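# Raise the dumbbell off the table and hold it

## Task

Raise the whole dumbbell so that every part of it sits at least about four finger-widths above the height where it rested on the table, then keep it up there in a firm, motionless grip.

## Robot and tools

Robot. Two Doosan M1013 arms, left_arm and right_arm, each carrying a Robotiq 2F-140 gripper. The left gripper's fingers are rigid. The right gripper's fingers have a hinge that can fold: only the outer quarter of each pad (toward the tip) squeezes at full strength; closer to the palm a narrow part may slip or be held loosely, and a fingertip pushed onto a surface folds easily unless the fingers are fully shut. Base roots in the scene frame: left_arm (-0.020, +0.598, +0.133) m, quat_wxyz (+1.000, 0, 0, -0.015); right_arm (-0.082, -0.552, +0.133) m, quat_wxyz (+1.000, 0, 0, +0.006).

Frames. Scene frame: origin at table-top height halfway between the nominal bases, +z up, +x out over the table, +y toward left_arm. Every hand pose, velocity, target and wrist-camera pose is given in that arm's own base frame; the table and fixed cameras use the scene frame. On the gripper, +z runs along the fingers and the pads open and close along y. end_effector_position is the point between the pads when shut; the fingertips extend about 33 mm past it (9 mm when wide open). Reported positions may be off by a few centimetres.

Row layout (used by execute_actions and move). One row is 20 numbers covering both arms, always all 20 even if one arm is idle: left x, y, z (metres), qw, qx, qy, qz, then left gripper position, force_limit, speed; then the same ten for the right arm. x y z and the quaternion are an absolute pose of that gripper in its arm's base frame, w first. The three gripper numbers lie in [-1, 1]. position: +1 fully open (140 mm), about -0.8 pads touch, -1 closes until blocked. force_limit sets squeeze after a slow close (about 14 N at -1, 40 N at 0, 58 N at +1); speed sets closing rate (about 30, 140, 250 mm/s at -1, 0, +1), and a fast close grips much harder. Both start at +1. To hold an arm still, resend its last reported pose and its previous gripper numbers unchanged; a 0 is a real command. Keep one fixed quaternion across rows to hold orientation.

execute_actions(actions, cameras). actions is a list of actions; each action is a table of up to 15 rows, one per 1/30 s step, the last row repeated if fewer. An action is refused if any target lies over 0.6 m from that gripper's current position along any gripper axis. Per step the controller limits the commanded pose to 70 mm and 16 degrees from the measured one, so the arm may stop at the 'Hand target' line; send the rest next. An empty list just reports state.

move(target, speed, blend, stop_force, zero, blocking, cameras). target: one 20-number row or a list of up to 15 rows, each an absolute pose pair; grippers travel straight lines. speed: m/s, 0.002 to 2, default 0.25 (turning limited to twice that in rad/s); one value or one per target. blend: corner rounding radius in m for lists. stop_force: 10 to 80 N, ends an arm's path when push against its motion rises that much above its zero; use it slowly with small values, not while turning the gripper, and omit it when backing off a contact. zero (default true) re-zeros before the move. blocking=false returns after about 0.5 s while the move continues (not allowed with stop_force). Paths end together, are capped at 10 s, and do not avoid obstacles. Finger numbers in a list should be identical. The result adds a 'move:' line: done, off_target, moving, held or fault, plus limits such as paced or held.

wait(seconds 0 to 10): lets time run. stop: brakes a running move (fingers continue). zoom_image(camera, region [x0,y0,x1,y1], at most 504 by 504 pixels) on one of cam_head_left, cam_head_right, cam_high, cam_low, cam_left_wrist, cam_right_wrist. clear_fault(arm): clears a reported torque or force fault on left_arm or right_arm. read_manual: licence texts only. finished_scene(scene 1 to 3): ends the scene irreversibly; after ending scene 1 make no further call in that reply.

Reading results. object_status: 0 moving, 1 blocked while opening, 2 blocked while closing (a grip), 3 reached position or pads met. Check for 2 after closing. To squeeze harder, raise force_limit and nudge position between -1 and -0.98; to soften, reopen and close slowly. position_measured is in counts: 3 open, about 75 is 100 mm, 139 is 60 mm, 200 is 20 mm, 230 pads met. Joint torques, External joint torques and Flange force (along gripper axes, including held weight) help sense contact and load; 'no reading' means no estimate. 'within noise' means the arm is at rest.

Avoid. A fault stops an arm until clear_fault: any joint hitting its load limit (wrist joints only about 24 to 26 N m, elbow 145) or 144 N net outside force. The arms are stiff, so targeting even slightly beyond a firm contact can fault; approach slowly. Grip a heavy dumbbell near its middle (handle) to avoid wrist leverage. Do not close a gripper on the other arm or collide the arms; a clearance check may hold commands. Don't route a gripper close to its own base. Avoid drops, slams, hits, hard pushes, and letting anything leave the table, which fails the task. Holding loads or stretched poses heats motors (MOTOR HOT, then a 30 to 60 s over-temperature stop).

Each tool is called after "Emit:" as name([rows], argument=value, ...), one row to a line, values as JSON.

## Session

Emit:
execute_actions(actions=[])

Scene clock: 0.00 s.
left_arm: end_effector_position=(+0.4066, -0.3791, +0.1450) position_measured=3 object_status=3 end_effector_quat_wxyz=(-0.410, +0.625, +0.536, +0.392) | right_arm: end_effector_position=(+0.8069, -0.0220, +0.1261) position_measured=3 object_status=3 end_effector_quat_wxyz=(+0.066, +0.101, +0.992, +0.020)
Joint positions: left_arm=[-1.099 0.661 1.655 0.524 1.933 -1.067] | right_arm=[-0.085 0.442 1.607 0.045 0.959 -1.476]
Joint velocities: within noise
Joint torques (N m): no reading
External joint torques (N m): no reading
Flange force (N): no reading
Hand target: left_arm +0.4066, -0.3791, +0.1450; -0.410, +0.625, +0.536, +0.392 | right_arm +0.8069, -0.0220, +0.1261; +0.066, +0.101, +0.992, +0.020
Tool commands: left_gripper/position=+1.0 left_gripper/force_limit=+1.0 left_gripper/speed=+1.0 right_gripper/position=+1.0 right_gripper/force_limit=+1.0 right_gripper/speed=+1.0

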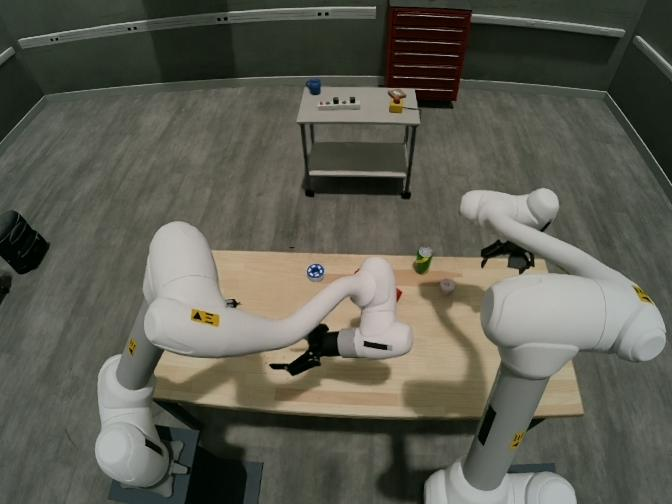

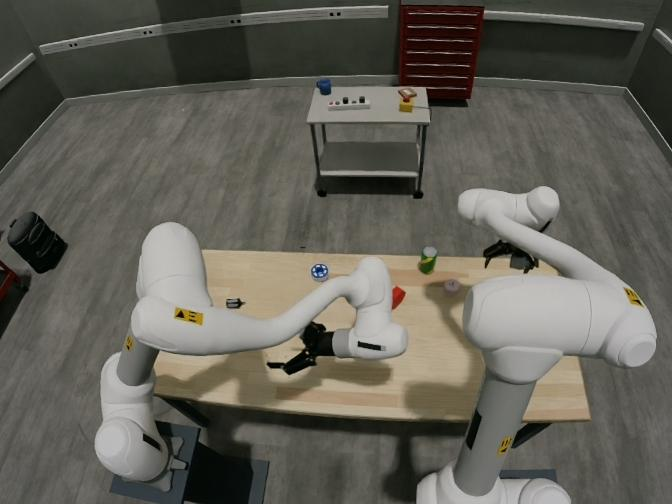

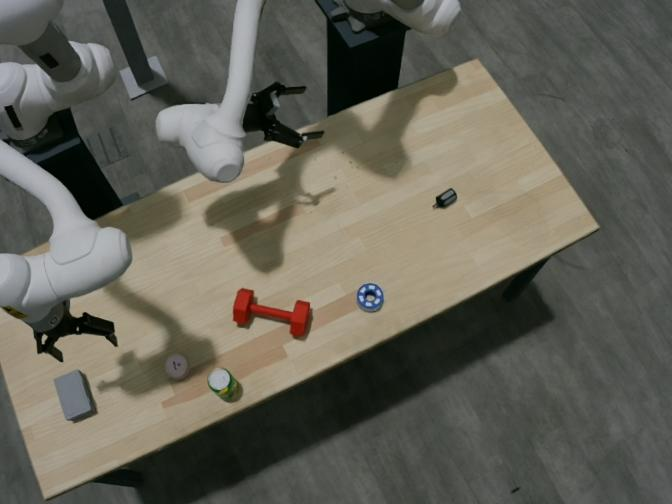

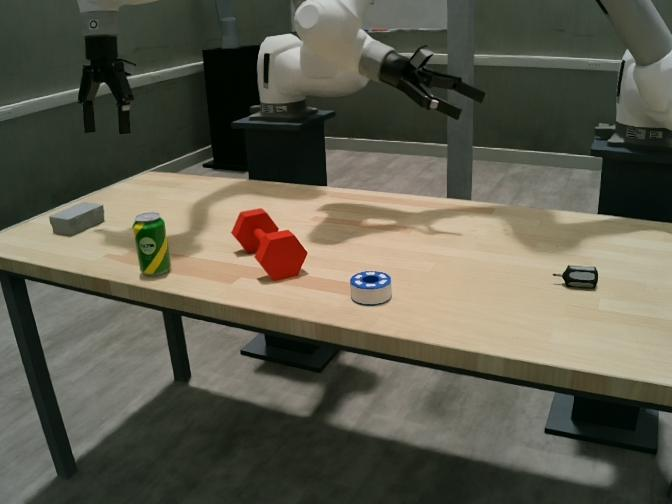

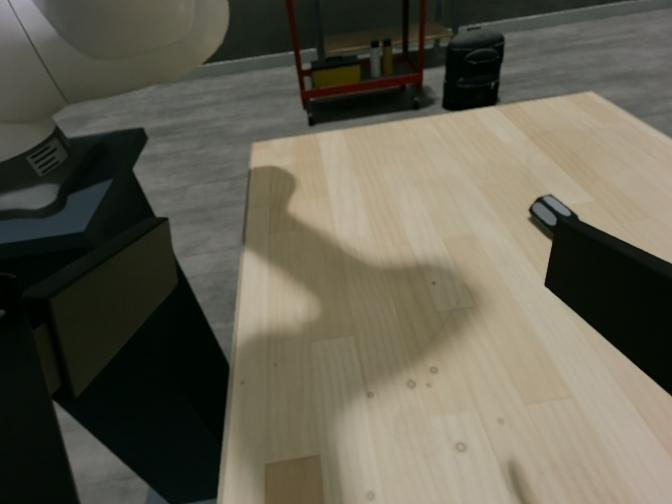

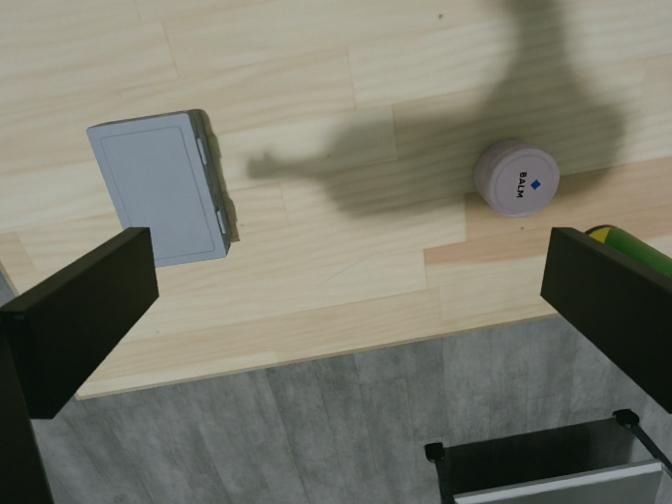

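Emit:
move(target=[0.4066,-0.3791,0.1450,-0.410,0.625,0.536,0.392,1,1,1, 0.82,0.36,0.12,0,-0.4407,0.8977,0,1,1,1], cameras=["cam_high","cam_low","cam_right_wrist"])

Scene clock: 22.67 s.
left_arm: end_effector_position=(+0.4066, -0.3791, +0.1450) position_measured=3 object_status=3 end_effector_quat_wxyz=(-0.410, +0.625, +0.536, +0.392) | right_arm: end_effector_position=(+0.8200, +0.3600, +0.1200) position_measured=3 object_status=3 end_effector_quat_wxyz=(+0.000, -0.441, +0.898, +0.000)
Joint positions: left_arm=[-1.1 0.66 1.655 0.524 1.932 -1.067] | right_arm=[0.375 0.642 1.287 0 1.212 -2.108]
Joint velocities: within noise
Joint torques (N m): left_arm=[-1.39 -90.81 -29.42 3.77 2.41 0.3] | right_arm=[1.05 -97.51 -41.22 3.55 -0.17 0.39]
External joint torques (N m): left_arm=[1.47 -4.69 -1.29 0 -0.02 -0.31] | right_arm=[-0.81 -5.69 1.32 0.53 0.22 -0.39]
Flange force (N): left_arm=[6.0 -0.7 1.1] | right_arm=[11.5 4.7 -2.5]
Hand target: left_arm +0.4066, -0.3791, +0.1450; -0.410, +0.625, +0.536, +0.392 | right_arm +0.8200, +0.3600, +0.1200; +0.000, -0.441, +0.898, +0.000
Off the commanded pose: left_arm 0.000 m, 0 deg | right_arm 0.000 m, 0 deg.
move: done
camera_calibration:
cam_right_wrist: T_world_to_cam=[[-0.783819, 0.620341, 0.0283788, 0.42135], [0.593486, 0.734871, 0.328238, -0.78318], [0.182765, 0.274121, -0.944169, 0.00872974], [0, 0, 0, 1]] pos_world=[0.793473, 0.311762, 0.253354]
Images, in order (width x height): cam_high 672x504, cam_low 672x504, cam_right_wrist 672x504.

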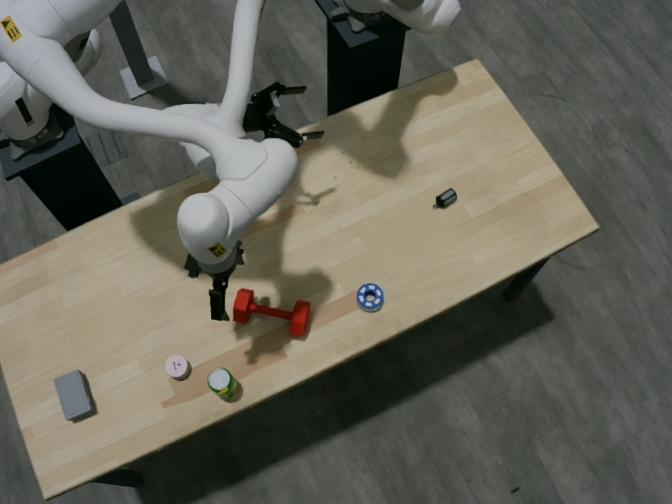

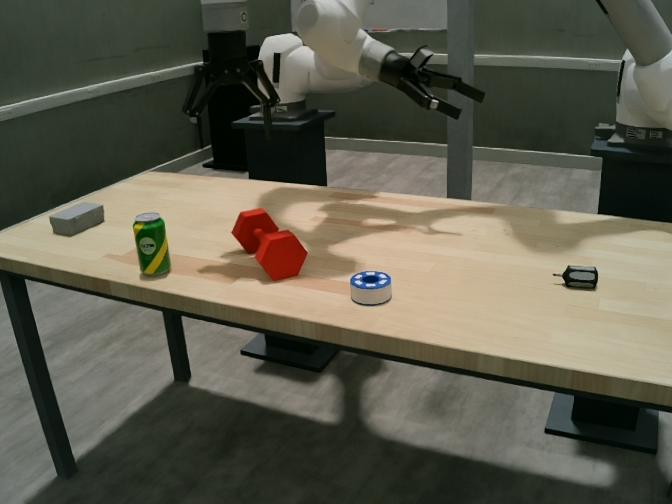

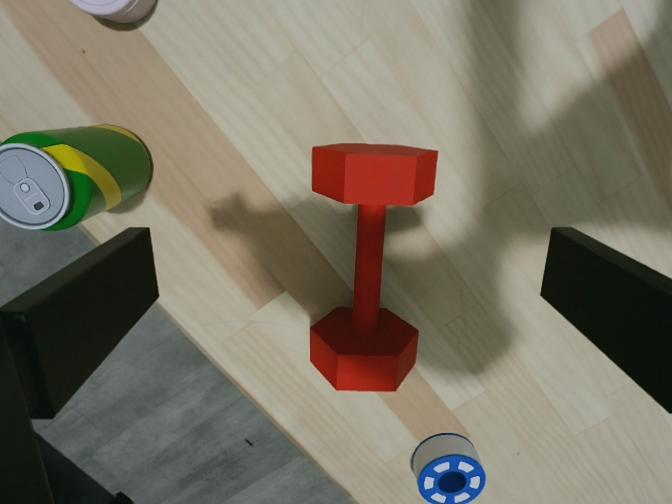

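Emit:
move([
  [0.4066,-0.3791,0.1450,-0.410,0.625,0.536,0.392,1,1,1, 0.846,0.442,0.08,0,-0.4407,0.8977,0,1,1,1],
  [0.4066,-0.3791,0.1450,-0.410,0.625,0.536,0.392,1,1,1, 0.846,0.442,0.01,0,-0.4407,0.8977,0,1,1,1],
], blend=0.03, cameras=["cam_high","cam_low","cam_right_wrist"])

Scene clock: 53.07 s.
left_arm: end_effector_position=(+0.4066, -0.3791, +0.1450) position_measured=3 object_status=3 end_effector_quat_wxyz=(-0.410, +0.625, +0.536, +0.392) | right_arm: end_effector_position=(+0.8460, +0.4420, +0.0101) position_measured=3 object_status=3 end_effector_quat_wxyz=(+0.000, -0.441, +0.898, +0.000)
Joint positions: left_arm=[-1.1 0.66 1.655 0.524 1.932 -1.067] | right_arm=[0.445 0.808 1.203 0 1.13 -2.038]
Joint velocities: within noise
Joint torques (N m): left_arm=[-1.39 -90.83 -29.37 3.77 2.4 0.29] | right_arm=[0.86 -107.97 -39.88 3.33 -0.14 0.44]
External joint torques (N m): left_arm=[1.2 -4.55 -1.28 -0.02 -0.02 -0.3] | right_arm=[-0.68 -7.19 1.19 0.63 0.18 -0.44]
Flange force (N): left_arm=[5.8 -0.9 0.9] | right_arm=[13.7 5.0 -4.8]
Hand target: left_arm +0.4066, -0.3791, +0.1450; -0.410, +0.625, +0.536, +0.392 | right_arm +0.8460, +0.4420, +0.0100; +0.000, -0.441, +0.898, +0.000
Off the commanded pose: left_arm 0.000 m, 0 deg | right_arm 0.000 m, 0 deg.
move: done
camera_calibration:
cam_right_wrist: T_world_to_cam=[[-0.783891, 0.620245, 0.0284691, 0.394067], [0.593394, 0.734882, 0.328379, -0.822713], [0.182754, 0.274306, -0.944117, -0.12243], [0, 0, 0, 1]] pos_world=[0.819473, 0.393762, 0.143354]
Images, in order (width x height): cam_high 672x504, cam_low 672x504, cam_right_wrist 672x504.

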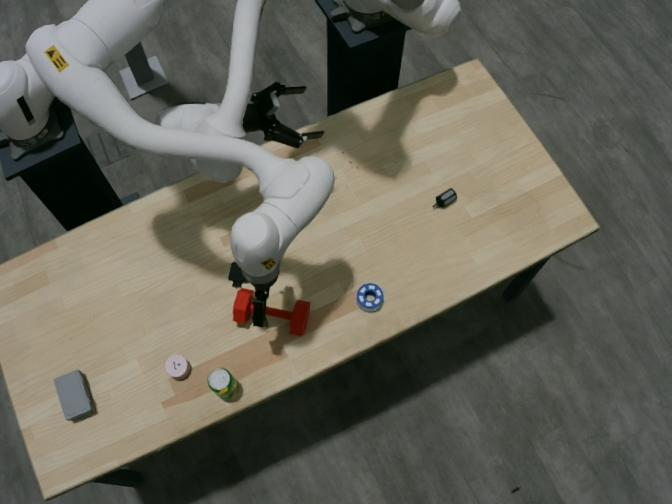

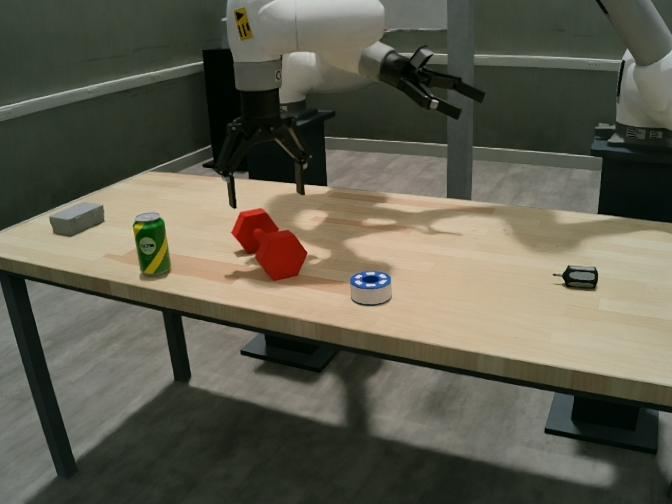

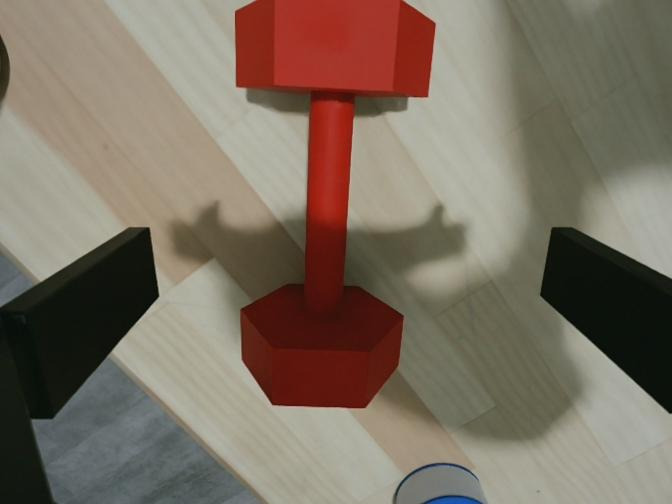

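Emit:
move([
  [0.4066,-0.3791,0.1450,-0.410,0.625,0.536,0.392,1,1,1, 0.853,0.4385,0.0,0,-0.4266,0.9045,0,1,1,1],
  [0.4066,-0.3791,0.1450,-0.410,0.625,0.536,0.392,1,1,1, 0.853,0.4385,-0.067,0,-0.4266,0.9045,0,1,1,1],
], cameras=["cam_low","cam_right_wrist"], speed=0.15)

Emit:
move(target=[0.4066,-0.3791,0.1450,-0.410,0.625,0.536,0.392,1,1,1, 0.853,0.4385,-0.067,0,-0.4266,0.9045,0,-1,1,-0.5], cameras=["cam_low","cam_right_wrist"])

Scene clock: 76.93 s.
left_arm: end_effector_position=(+0.4066, -0.3791, +0.1450) position_measured=3 object_status=3 end_effector_quat_wxyz=(-0.410, +0.625, +0.536, +0.392) | right_arm: end_effector_position=(+0.8464, +0.4418, +0.0090) position_measured=3 object_status=3 end_effector_quat_wxyz=(+0.000, -0.440, +0.898, +0.000)
Joint positions: left_arm=[-1.1 0.66 1.655 0.524 1.932 -1.067] | right_arm=[0.445 0.809 1.203 0 1.13 -2.036]
Joint velocities: within noise
Joint torques (N m): left_arm=[-1.4 -91.03 -29.55 3.75 2.42 0.3] | right_arm=[0.71 -108.23 -39.7 3.33 -0.1 0.37]
External joint torques (N m): left_arm=[0.98 -4.24 -1.08 0 -0.04 -0.3] | right_arm=[-0.34 -6.65 1.21 0.62 0.14 -0.37]
Flange force (N): left_arm=[5.3 -1.2 1.0] | right_arm=[12.9 5.1 -4.4]
Hand target: left_arm +0.4066, -0.3791, +0.1450; -0.410, +0.625, +0.536, +0.392 | right_arm +0.8464, +0.4418, +0.0091; +0.000, -0.440, +0.898, +0.000
Off the commanded pose: left_arm 0.000 m, 0 deg | right_arm 0.076 m, 2 deg.
move: held (right_arm; a check stopped the path); path passed 0 of 2 targets; limits=held
pose unreachable (right arm): on one or more control steps of this call, first in action 0 (counted from 0), this arm could not follow its commanded pose, so it was not sent that pose on those steps. It may still have moved: this result reports where it is.
cause: moving toward the commanded pose would bring a part of the arm too close to another arm (a part of this arm just beyond joint 4 (forearm roll) and a part of the left arm just beyond its joint 4 (forearm roll), along the way the arms are being sent, or toward where that arm still pushes).
camera_calibration:
cam_right_wrist: T_world_to_cam=[[-0.782287, 0.622266, 0.0284987, 0.392276], [0.595377, 0.733462, 0.327962, -0.823496], [0.183177, 0.273528, -0.944261, -0.123421], [0, 0, 0, 1]] pos_world=[0.819771, 0.393663, 0.142354]
Images, in order (width x height): cam_low 672x504, cam_right_wrist 672x504.

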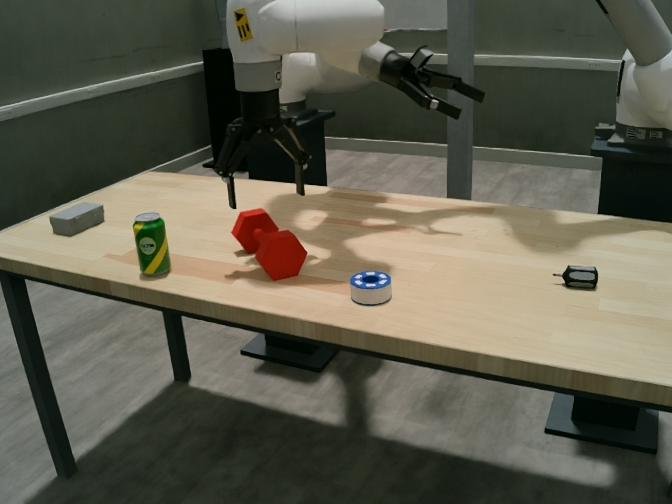

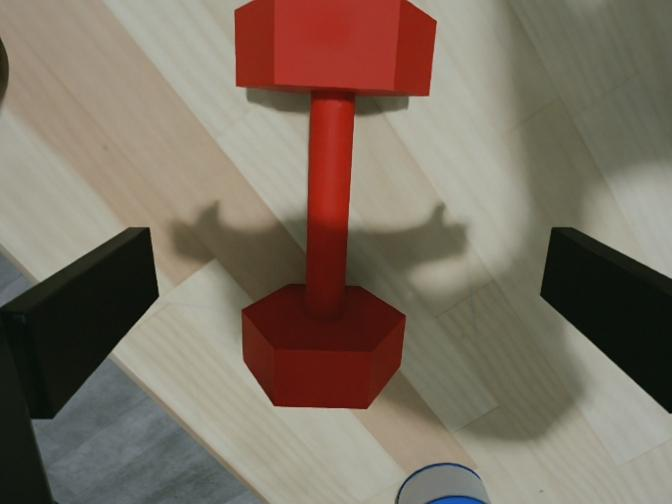

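Scene clock: 79.00 s.
left_arm: end_effector_position=(+0.4066, -0.3791, +0.1450) position_measured=3 object_status=3 end_effector_quat_wxyz=(-0.410, +0.625, +0.536, +0.392) | right_arm: end_effector_position=(+0.8464, +0.4418, +0.0090) position_measured=233 object_status=0 end_effector_quat_wxyz=(+0.000, -0.440, +0.898, +0.000)
Joint positions: left_arm=[-1.1 0.66 1.655 0.524 1.932 -1.067] | right_arm=[0.445 0.809 1.203 0 1.13 -2.036]
Joint velocities: within noise
Joint torques (N m): left_arm=[-1.59 -90.91 -29.42 3.81 2.4 0.33] | right_arm=[1.19 -108.39 -39.9 3.4 -0.11 0.4]
External joint torques (N m): left_arm=[1.1 -4.42 -1.16 -0.06 -0.01 -0.34] | right_arm=[-0.51 -6.61 1.36 0.56 0.15 -0.4]
Flange force (N): left_arm=[5.6 -1.2 1.0] | right_arm=[13.3 5.0 -4.3]
Hand target: left_arm +0.4066, -0.3791, +0.1450; -0.410, +0.625, +0.536, +0.392 | right_arm +0.8464, +0.4418, +0.0090; +0.000, -0.440, +0.898, +0.000
Off the commanded pose: left_arm 0.000 m, 0 deg | right_arm 0.076 m, 2 deg.
move: held (right_arm; a check stopped the path); limits=held
pose unreachable (right arm): on one or more control steps of this call, first in action 0 (counted from 0), this arm could not follow its commanded pose, so it was not sent that pose on those steps. It may still have moved: this result reports where it is.
cause: moving toward the commanded pose would bring a part of the arm too close to another arm (a part of this arm just beyond joint 4 (forearm roll) and a part of the left arm just beyond its joint 4 (forearm roll), along the way the arms are being sent, or toward where that arm still pushes).
camera_calibration:
cam_right_wrist: T_world_to_cam=[[-0.782287, 0.622266, 0.0284987, 0.392276], [0.595377, 0.733462, 0.327962, -0.823496], [0.183177, 0.273528, -0.944261, -0.123421], [0, 0, 0, 1]] pos_world=[0.819771, 0.393663, 0.142354]
Images, in order (width x height): cam_low 672x504, cam_right_wrist 672x504.

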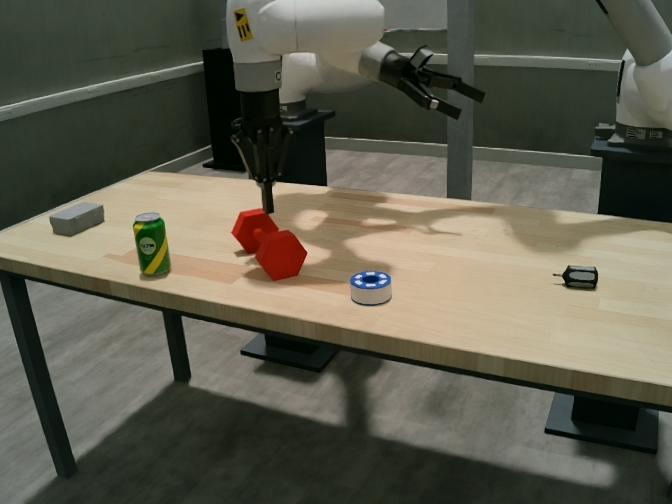

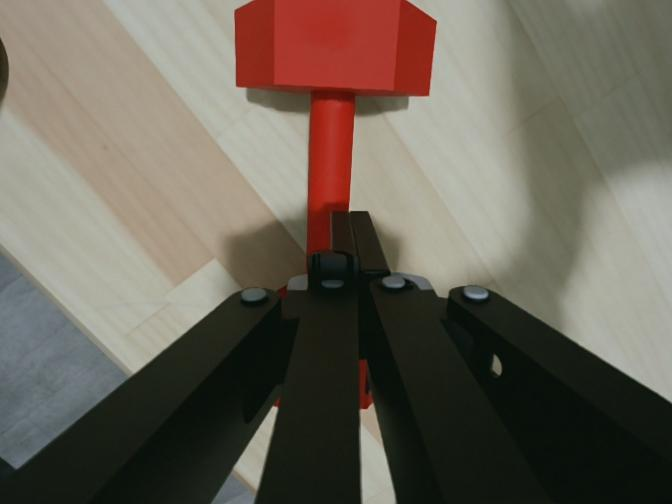

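Emit:
move(target=[0.55,0.0,0.2,-0.525,0.385,0.728,0.214,1,1,1, 0.8464,0.4418,0.009,0,-0.440,0.898,0,1,1,1], cameras=[])

Emit:
move([
  [0.55,0.0,0.2,-0.525,0.385,0.728,0.214,1,1,1, 0.853,0.4385,0.0,0,-0.4266,0.9045,0,1,1,1],
  [0.55,0.0,0.2,-0.525,0.385,0.728,0.214,1,1,1, 0.853,0.4385,-0.067,0,-0.4266,0.9045,0,1,1,1],
], cameras=["cam_low","cam_right_wrist"], speed=0.15)

Scene clock: 87.50 s.
left_arm: end_effector_position=(+0.4067, -0.3790, +0.1450) position_measured=3 object_status=3 end_effector_quat_wxyz=(-0.410, +0.625, +0.536, +0.392) | right_arm: end_effector_position=(+0.8464, +0.4418, +0.0090) position_measured=3 object_status=0 end_effector_quat_wxyz=(+0.000, -0.440, +0.898, +0.000)
Joint positions: left_arm=[-1.1 0.66 1.655 0.524 1.932 -1.067] | right_arm=[0.445 0.809 1.203 0 1.13 -2.036]
Joint velocities: within noise
Joint torques (N m): left_arm=[-1.54 -90.93 -29.47 3.8 2.43 0.32] | right_arm=[1.05 -108.08 -39.81 3.35 -0.12 0.41]
External joint torques (N m): left_arm=[1.77 -4.4 -1.12 -0.06 -0.04 -0.33] | right_arm=[-0.06 -7.35 1.13 0.63 0.16 -0.41]
Flange force (N): left_arm=[5.7 -0.5 1.5] | right_arm=[13.5 5.6 -5.0]
Hand target: left_arm +0.4067, -0.3790, +0.1450; -0.410, +0.625, +0.536, +0.392 | right_arm +0.8464, +0.4418, +0.0090; +0.000, -0.440, +0.898, +0.000
Off the commanded pose: left_arm 0.409 m, 43 deg | right_arm 0.000 m, 0 deg.
move: held (left_arm; a check stopped the path); limits=held
pose unreachable (left arm): on one or more control steps of this call, first in action 0 (counted from 0), this arm could not follow its commanded pose, so it was not sent that pose on those steps. It may still have moved: this result reports where it is.
cause: moving toward the commanded pose would bring a part of the arm too close to another arm (a part of this arm just beyond joint 4 (forearm roll) and a part of the right arm just beyond its joint 4 (forearm roll), along the way the arms are being sent, or toward where that arm still pushes).
No camera images: "cameras" was empty.

Scene clock: 88.00 s.
left_arm: end_effector_position=(+0.4067, -0.3789, +0.1451) position_measured=3 object_status=3 end_effector_quat_wxyz=(-0.410, +0.625, +0.536, +0.392) | right_arm: end_effector_position=(+0.8465, +0.4417, +0.0088) position_measured=3 object_status=3 end_effector_quat_wxyz=(+0.000, -0.439, +0.898, +0.000)
Joint positions: left_arm=[-1.099 0.66 1.656 0.524 1.932 -1.067] | right_arm=[0.445 0.81 1.203 0 1.13 -2.035]
Joint velocities: within noise
Joint torques (N m): left_arm=[-1.48 -90.98 -29.41 3.8 2.42 0.31] | right_arm=[1.1 -108.13 -39.99 3.34 -0.16 0.39]
External joint torques (N m): left_arm=[1.55 -4.28 -1.14 -0.06 -0.04 -0.32] | right_arm=[-1.3 -7.12 1.35 0.61 0.2 -0.39]
Flange force (N): left_arm=[5.5 -0.6 1.2] | right_arm=[14.3 4.6 -4.7]
Hand target: left_arm +0.4067, -0.3790, +0.1451; -0.410, +0.625, +0.536, +0.392 | right_arm +0.8466, +0.4417, +0.0088; +0.000, -0.439, +0.898, +0.000
Off the commanded pose: left_arm 0.409 m, 43 deg | right_arm 0.076 m, 2 deg.
move: held (left_arm; a check stopped the path), off_target (right_arm; braked when a check withheld steps of left_arm); path passed 0 of 2 targets; limits=held
pose unreachable (left arm): on one or more control steps of this call, first in action 0 (counted from 0), this arm could not follow its commanded pose, so it was not sent that pose on those steps. It may still have moved: this result reports where it is.
cause: moving toward the commanded pose would bring a part of the arm too close to another arm (a part of this arm just beyond joint 4 (forearm roll) and a part of the right arm just beyond its joint 4 (forearm roll), along the way the arms are being sent, or toward where that arm still pushes).
camera_calibration:
cam_right_wrist: T_world_to_cam=[[-0.781854, 0.622813, 0.0284416, 0.3918], [0.595882, 0.733071, 0.327922, -0.823711], [0.183384, 0.273335, -0.944277, -0.123814], [0, 0, 0, 1]] pos_world=[0.81987, 0.393663, 0.142054]
Images, in order (width x height): cam_low 672x504, cam_right_wrist 672x504.

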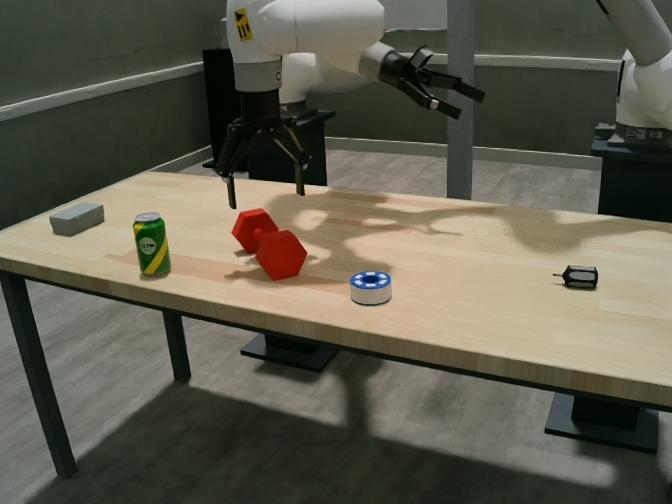

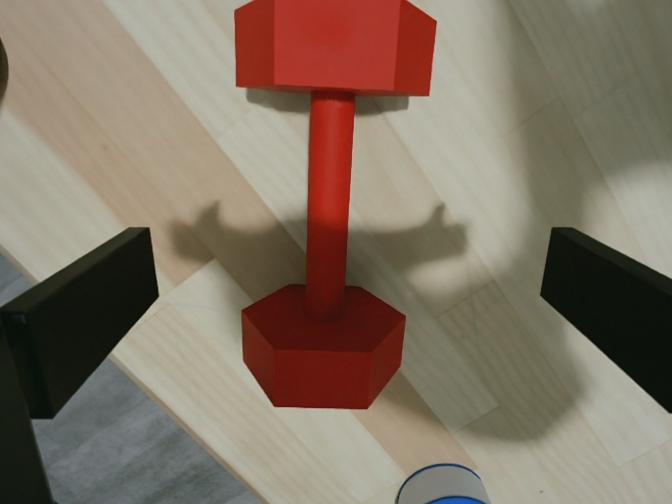

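Emit:
move([
  [0.4067,-0.3790,0.1451,-0.410,0.625,0.536,0.392,1,1,1, 0.82,0.36,0.12,0,-0.44,0.898,0,1,1,1],
  [0.4067,-0.3790,0.1451,-0.410,0.625,0.536,0.392,1,1,1, 0.82,0.0,0.2,0,-0.25,0.968,0,1,1,1],
], cameras=[], blend=0.05)

Emit:
move(target=[0.55,0.0,0.2,-0.525,0.385,0.728,0.214,1,1,1, 0.82,0.0,0.2,0,-0.25,0.968,0,1,1,1], cameras=[])

Emit:
move([
  [0.55,0.0,0.2,-0.525,0.385,0.728,0.214,1,1,1, 0.83,0.36,0.12,0,-0.4266,0.9045,0,1,1,1],
  [0.55,0.0,0.2,-0.525,0.385,0.728,0.214,1,1,1, 0.853,0.4385,0.02,0,-0.4266,0.9045,0,1,1,1],
  [0.55,0.0,0.2,-0.525,0.385,0.728,0.214,1,1,1, 0.853,0.4385,-0.067,0,-0.4266,0.9045,0,1,1,1],
], cameras=["cam_low","cam_right_wrist"], speed=[0.25,0.25,0.12], blend=[0.05,0.0,0])

Scene clock: 98.33 s.
left_arm: end_effector_position=(+0.4067, -0.3790, +0.1451) position_measured=3 object_status=3 end_effector_quat_wxyz=(-0.410, +0.625, +0.536, +0.392) | right_arm: end_effector_position=(+0.8200, +0.0000, +0.2000) position_measured=3 object_status=3 end_effector_quat_wxyz=(+0.000, -0.250, +0.968, +0.000)
Joint positions: left_arm=[-1.1 0.66 1.655 0.525 1.932 -1.067] | right_arm=[-0.042 0.481 1.399 0 1.262 -2.118]
Joint velocities: within noise
Joint torques (N m): left_arm=[-1.58 -91.32 -29.48 3.74 2.44 0.29] | right_arm=[0.94 -84.22 -41.9 3.56 -0.11 0.4]
External joint torques (N m): left_arm=[1.2 -4.29 -1.3 0.03 -0.05 -0.29] | right_arm=[-0.62 -5.28 1.29 0.6 0.15 -0.4]
Flange force (N): left_arm=[5.4 -0.7 0.7] | right_arm=[10.5 4.4 -1.4]
Hand target: left_arm +0.4067, -0.3790, +0.1451; -0.410, +0.625, +0.536, +0.392 | right_arm +0.8200, +0.0000, +0.2000; +0.000, -0.250, +0.968, +0.000
Off the commanded pose: left_arm 0.000 m, 0 deg | right_arm 0.000 m, 0 deg.
move: done
No camera images: "cameras" was empty.

Scene clock: 100.37 s.
left_arm: end_effector_position=(+0.5500, -0.0001, +0.2000) position_measured=3 object_status=3 end_effector_quat_wxyz=(-0.525, +0.385, +0.728, +0.214) | right_arm: end_effector_position=(+0.8200, +0.0000, +0.2000) position_measured=3 object_status=3 end_effector_quat_wxyz=(+0.000, -0.250, +0.968, +0.000)
Joint positions: left_arm=[-0.352 0.595 1.646 0.537 1.996 -1.028] | right_arm=[-0.042 0.481 1.399 0 1.262 -2.118]
Joint velocities: within noise
Joint torques (N m): left_arm=[-4.05 -87.5 -31.27 3.97 2.41 0.32] | right_arm=[0.62 -84.35 -41.97 3.52 -0.13 0.34]
External joint torques (N m): left_arm=[4.05 -4.19 -1.23 -0.01 -0.07 -0.33] | right_arm=[-0.32 -5.2 1.35 0.64 0.17 -0.34]
Flange force (N): left_arm=[6.1 2.1 2.9] | right_arm=[10.2 4.7 -1.4]
Hand target: left_arm +0.5500, +0.0000, +0.2000; -0.525, +0.385, +0.728, +0.214 | right_arm +0.8200, +0.0000, +0.2000; +0.000, -0.250, +0.968, +0.000
Off the commanded pose: left_arm 0.000 m, 0 deg | right_arm 0.000 m, 0 deg.
move: done
No camera images: "cameras" was empty.

Scene clock: 103.47 s.
left_arm: end_effector_position=(+0.5500, +0.0000, +0.2000) position_measured=3 object_status=3 end_effector_quat_wxyz=(-0.525, +0.385, +0.728, +0.214) | right_arm: end_effector_position=(+0.8530, +0.4385, -0.0670) position_measured=3 object_status=3 end_effector_quat_wxyz=(+0.000, -0.427, +0.904, +0.000)
Joint positions: left_arm=[-0.352 0.595 1.646 0.537 1.996 -1.028] | right_arm=[0.439 0.877 1.226 0 1.039 -2.013]
Joint velocities: within noise
Joint torques (N m): left_arm=[-1.02 -87.53 -31.39 3.97 2.39 0.3] | right_arm=[1.01 -111.19 -37.9 3.2 -0.08 0.37]
External joint torques (N m): left_arm=[1.55 -4.55 -1.18 -0.01 -0.05 -0.31] | right_arm=[0.09 -6.66 1.21 0.58 0.12 -0.37]
Flange force (N): left_arm=[5.7 -0.9 1.7] | right_arm=[12.3 5.0 -5.5]
Hand target: left_arm +0.5500, +0.0000, +0.2000; -0.525, +0.385, +0.728, +0.214 | right_arm +0.8530, +0.4385, -0.0670; +0.000, -0.427, +0.904, +0.000
Off the commanded pose: left_arm 0.000 m, 0 deg | right_arm 0.000 m, 0 deg.
move: done
camera_calibration:
cam_right_wrist: T_world_to_cam=[[-0.764039, 0.64454, 0.0284976, 0.376338], [0.616204, 0.715938, 0.328216, -0.810098], [0.191146, 0.26833, -0.944173, -0.199972], [0, 0, 0, 1]] pos_world=[0.824947, 0.391073, 0.0663541]
Images, in order (width x height): cam_low 672x504, cam_right_wrist 672x504.

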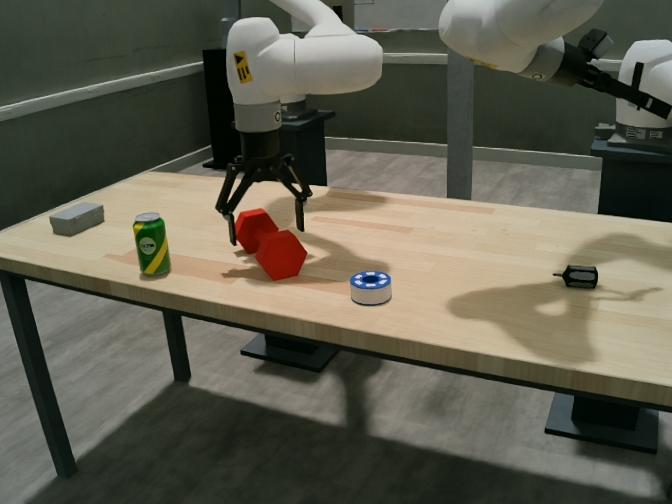

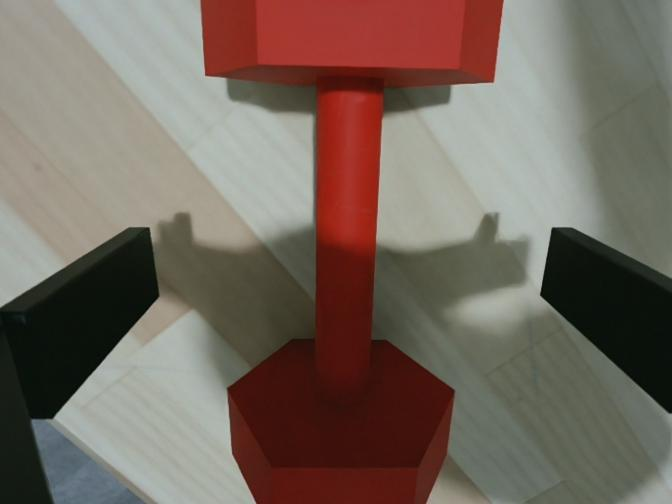

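Emit:
move(target=[0.55,0.0,0.2,-0.525,0.385,0.728,0.214,1,1,1, 0.853,0.4385,-0.067,0,-0.4266,0.9045,0,-1,1,0.3], cameras=["cam_low","cam_right_wrist"])

Scene clock: 110.20 s.
left_arm: end_effector_position=(+0.5500, +0.0000, +0.2000) position_measured=3 object_status=3 end_effector_quat_wxyz=(-0.525, +0.385, +0.728, +0.214) | right_arm: end_effector_position=(+0.8530, +0.4385, -0.0670) position_measured=200 object_status=2 end_effector_quat_wxyz=(+0.000, -0.427, +0.904, +0.000)
Joint positions: left_arm=[-0.352 0.595 1.646 0.537 1.996 -1.028] | right_arm=[0.439 0.877 1.226 0 1.039 -2.013]
Joint velocities: within noise
Joint torques (N m): left_arm=[-1.15 -87.37 -31.39 4 2.36 0.33] | right_arm=[-0.45 -101.24 -32.73 2.9 -0.35 0.6]
External joint torques (N m): left_arm=[1.46 -4.88 -1.22 -0.03 -0.01 -0.34] | right_arm=[-0.1 -16.73 -4.04 0.85 0.4 -0.6]
Flange force (N): left_arm=[6.1 -1.2 1.7] | right_arm=[11.6 4.2 -16.4]
Hand target: left_arm +0.5500, +0.0000, +0.2000; -0.525, +0.385, +0.728, +0.214 | right_arm +0.8530, +0.4385, -0.0670; +0.000, -0.427, +0.904, +0.000
Off the commanded pose: left_arm 0.000 m, 0 deg | right_arm 0.000 m, 0 deg.
move: done
camera_calibration:
cam_right_wrist: T_world_to_cam=[[-0.764098, 0.644478, 0.0283191, 0.376362], [0.6161, 0.71603, 0.32821, -0.810086], [0.191247, 0.268232, -0.94418, -0.200138], [0, 0, 0, 1]] pos_world=[0.824947, 0.391172, 0.0662541]
Images, in order (width x height): cam_low 672x504, cam_right_wrist 672x504.

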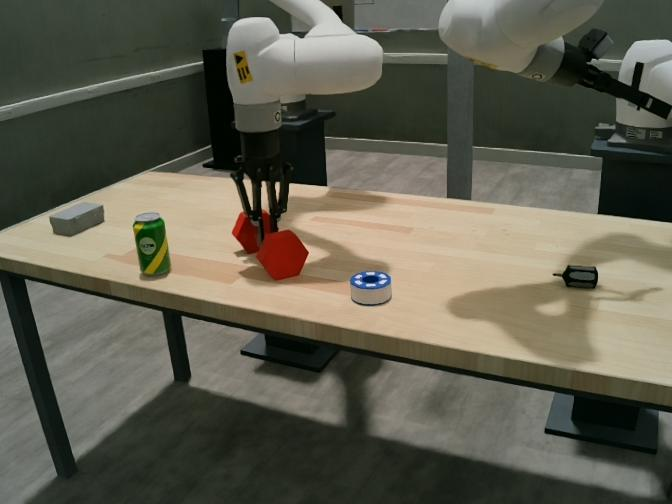

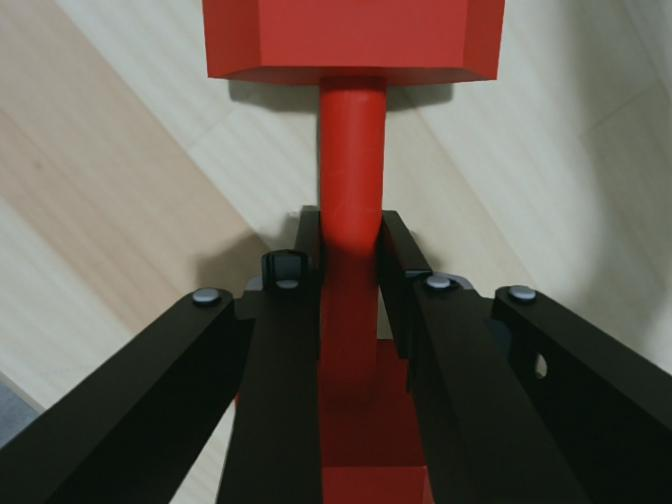

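Emit:
move(target=[0.55,0.0,0.2,-0.525,0.385,0.728,0.214,1,1,1, 0.853,0.4385,-0.04,0,-0.4266,0.9045,0,-1,1,0.3], cameras=["cam_low","cam_right_wrist"], speed=0.04)

Scene clock: 113.97 s.
left_arm: end_effector_position=(+0.5500, +0.0000, +0.2000) position_measured=3 object_status=3 end_effector_quat_wxyz=(-0.525, +0.385, +0.728, +0.214) | right_arm: end_effector_position=(+0.8530, +0.4385, -0.0400) position_measured=200 object_status=2 end_effector_quat_wxyz=(+0.000, -0.427, +0.904, +0.000)
Joint positions: left_arm=[-0.352 0.595 1.646 0.537 1.996 -1.028] | right_arm=[0.439 0.854 1.215 0 1.072 -2.013]
Joint velocities: within noise
Joint torques (N m): left_arm=[-1.43 -87.38 -31.35 4 2.36 0.3] | right_arm=[0.79 -119.29 -43.61 3.25 -0.14 0.37]
External joint torques (N m): left_arm=[1.35 -4.68 -1.27 -0.02 -0.01 -0.31] | right_arm=[-0.96 2.48 6.24 0.57 0.19 -0.37]
Flange force (N): left_arm=[5.8 -1.1 1.4] | right_arm=[13.8 4.4 4.5]
Hand target: left_arm +0.5500, +0.0000, +0.2000; -0.525, +0.385, +0.728, +0.214 | right_arm +0.8530, +0.4385, -0.0400; +0.000, -0.427, +0.904, +0.000
Off the commanded pose: left_arm 0.000 m, 0 deg | right_arm 0.000 m, 0 deg.
move: done
camera_calibration:
cam_right_wrist: T_world_to_cam=[[-0.764126, 0.64444, 0.0284517, 0.375623], [0.616097, 0.716028, 0.328219, -0.818946], [0.191145, 0.26833, -0.944173, -0.1746], [0, 0, 0, 1]] pos_world=[0.824947, 0.391173, 0.0932541]
Images, in order (width x height): cam_low 672x504, cam_right_wrist 672x504.

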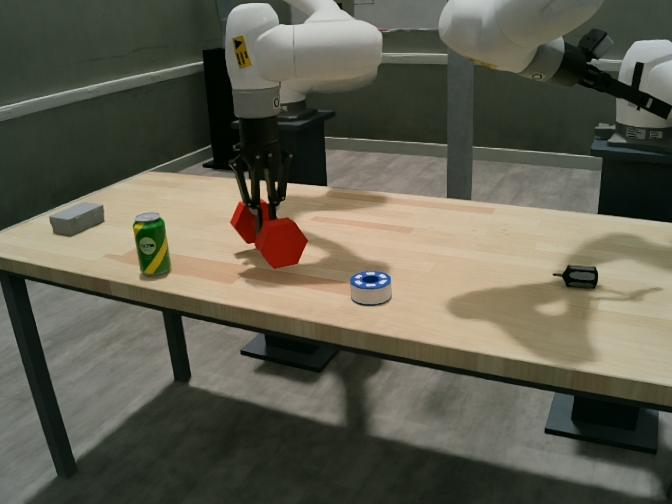

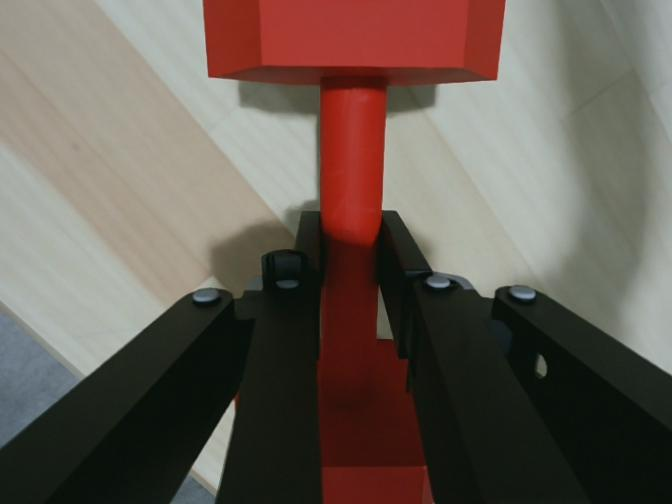

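Light (~1 kg). Lift.

Emit:
move(target=[0.55,0.0,0.2,-0.525,0.385,0.728,0.214,1,1,1, 0.853,0.4385,0.07,0,-0.4266,0.9045,0,-1,1,0.3], cameras=["cam_low"], speed=0.1)

Emit:
finished_scene(scene=1)

Scene clock: 117.67 s.
left_arm: end_effector_position=(+0.5500, +0.0000, +0.2000) position_measured=3 object_status=3 end_effector_quat_wxyz=(-0.525, +0.385, +0.728, +0.214) | right_arm: end_effector_position=(+0.8530, +0.4385, +0.0700) position_measured=200 object_status=2 end_effector_quat_wxyz=(+0.000, -0.427, +0.904, +0.000)
Joint positions: left_arm=[-0.352 0.595 1.646 0.537 1.996 -1.028] | right_arm=[0.439 0.775 1.148 0 1.218 -2.013]
Joint velocities: within noise
Joint torques (N m): left_arm=[-1.12 -87.49 -31.44 4 2.35 0.32] | right_arm=[0.97 -116.38 -46.52 3.48 -0.17 0.37]
External joint torques (N m): left_arm=[1.36 -4.81 -1.19 -0.03 0.01 -0.33] | right_arm=[-0.52 2.14 6.39 0.64 0.22 -0.37]
Flange force (N): left_arm=[6.0 -1.3 1.6] | right_arm=[14.7 5.3 6.1]
Hand target: left_arm +0.5500, +0.0000, +0.2000; -0.525, +0.385, +0.728, +0.214 | right_arm +0.8530, +0.4385, +0.0700; +0.000, -0.427, +0.904, +0.000
Off the commanded pose: left_arm 0.000 m, 0 deg | right_arm 0.000 m, 0 deg.
move: done
Images, in order (width x height): cam_low 672x504.

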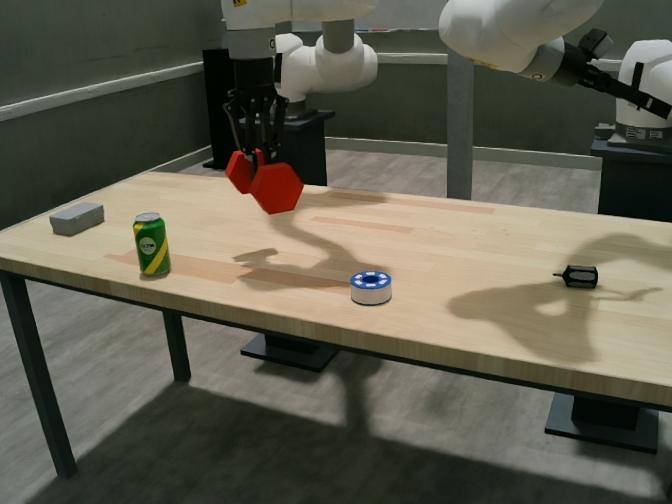

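The scene is finished: the task was done.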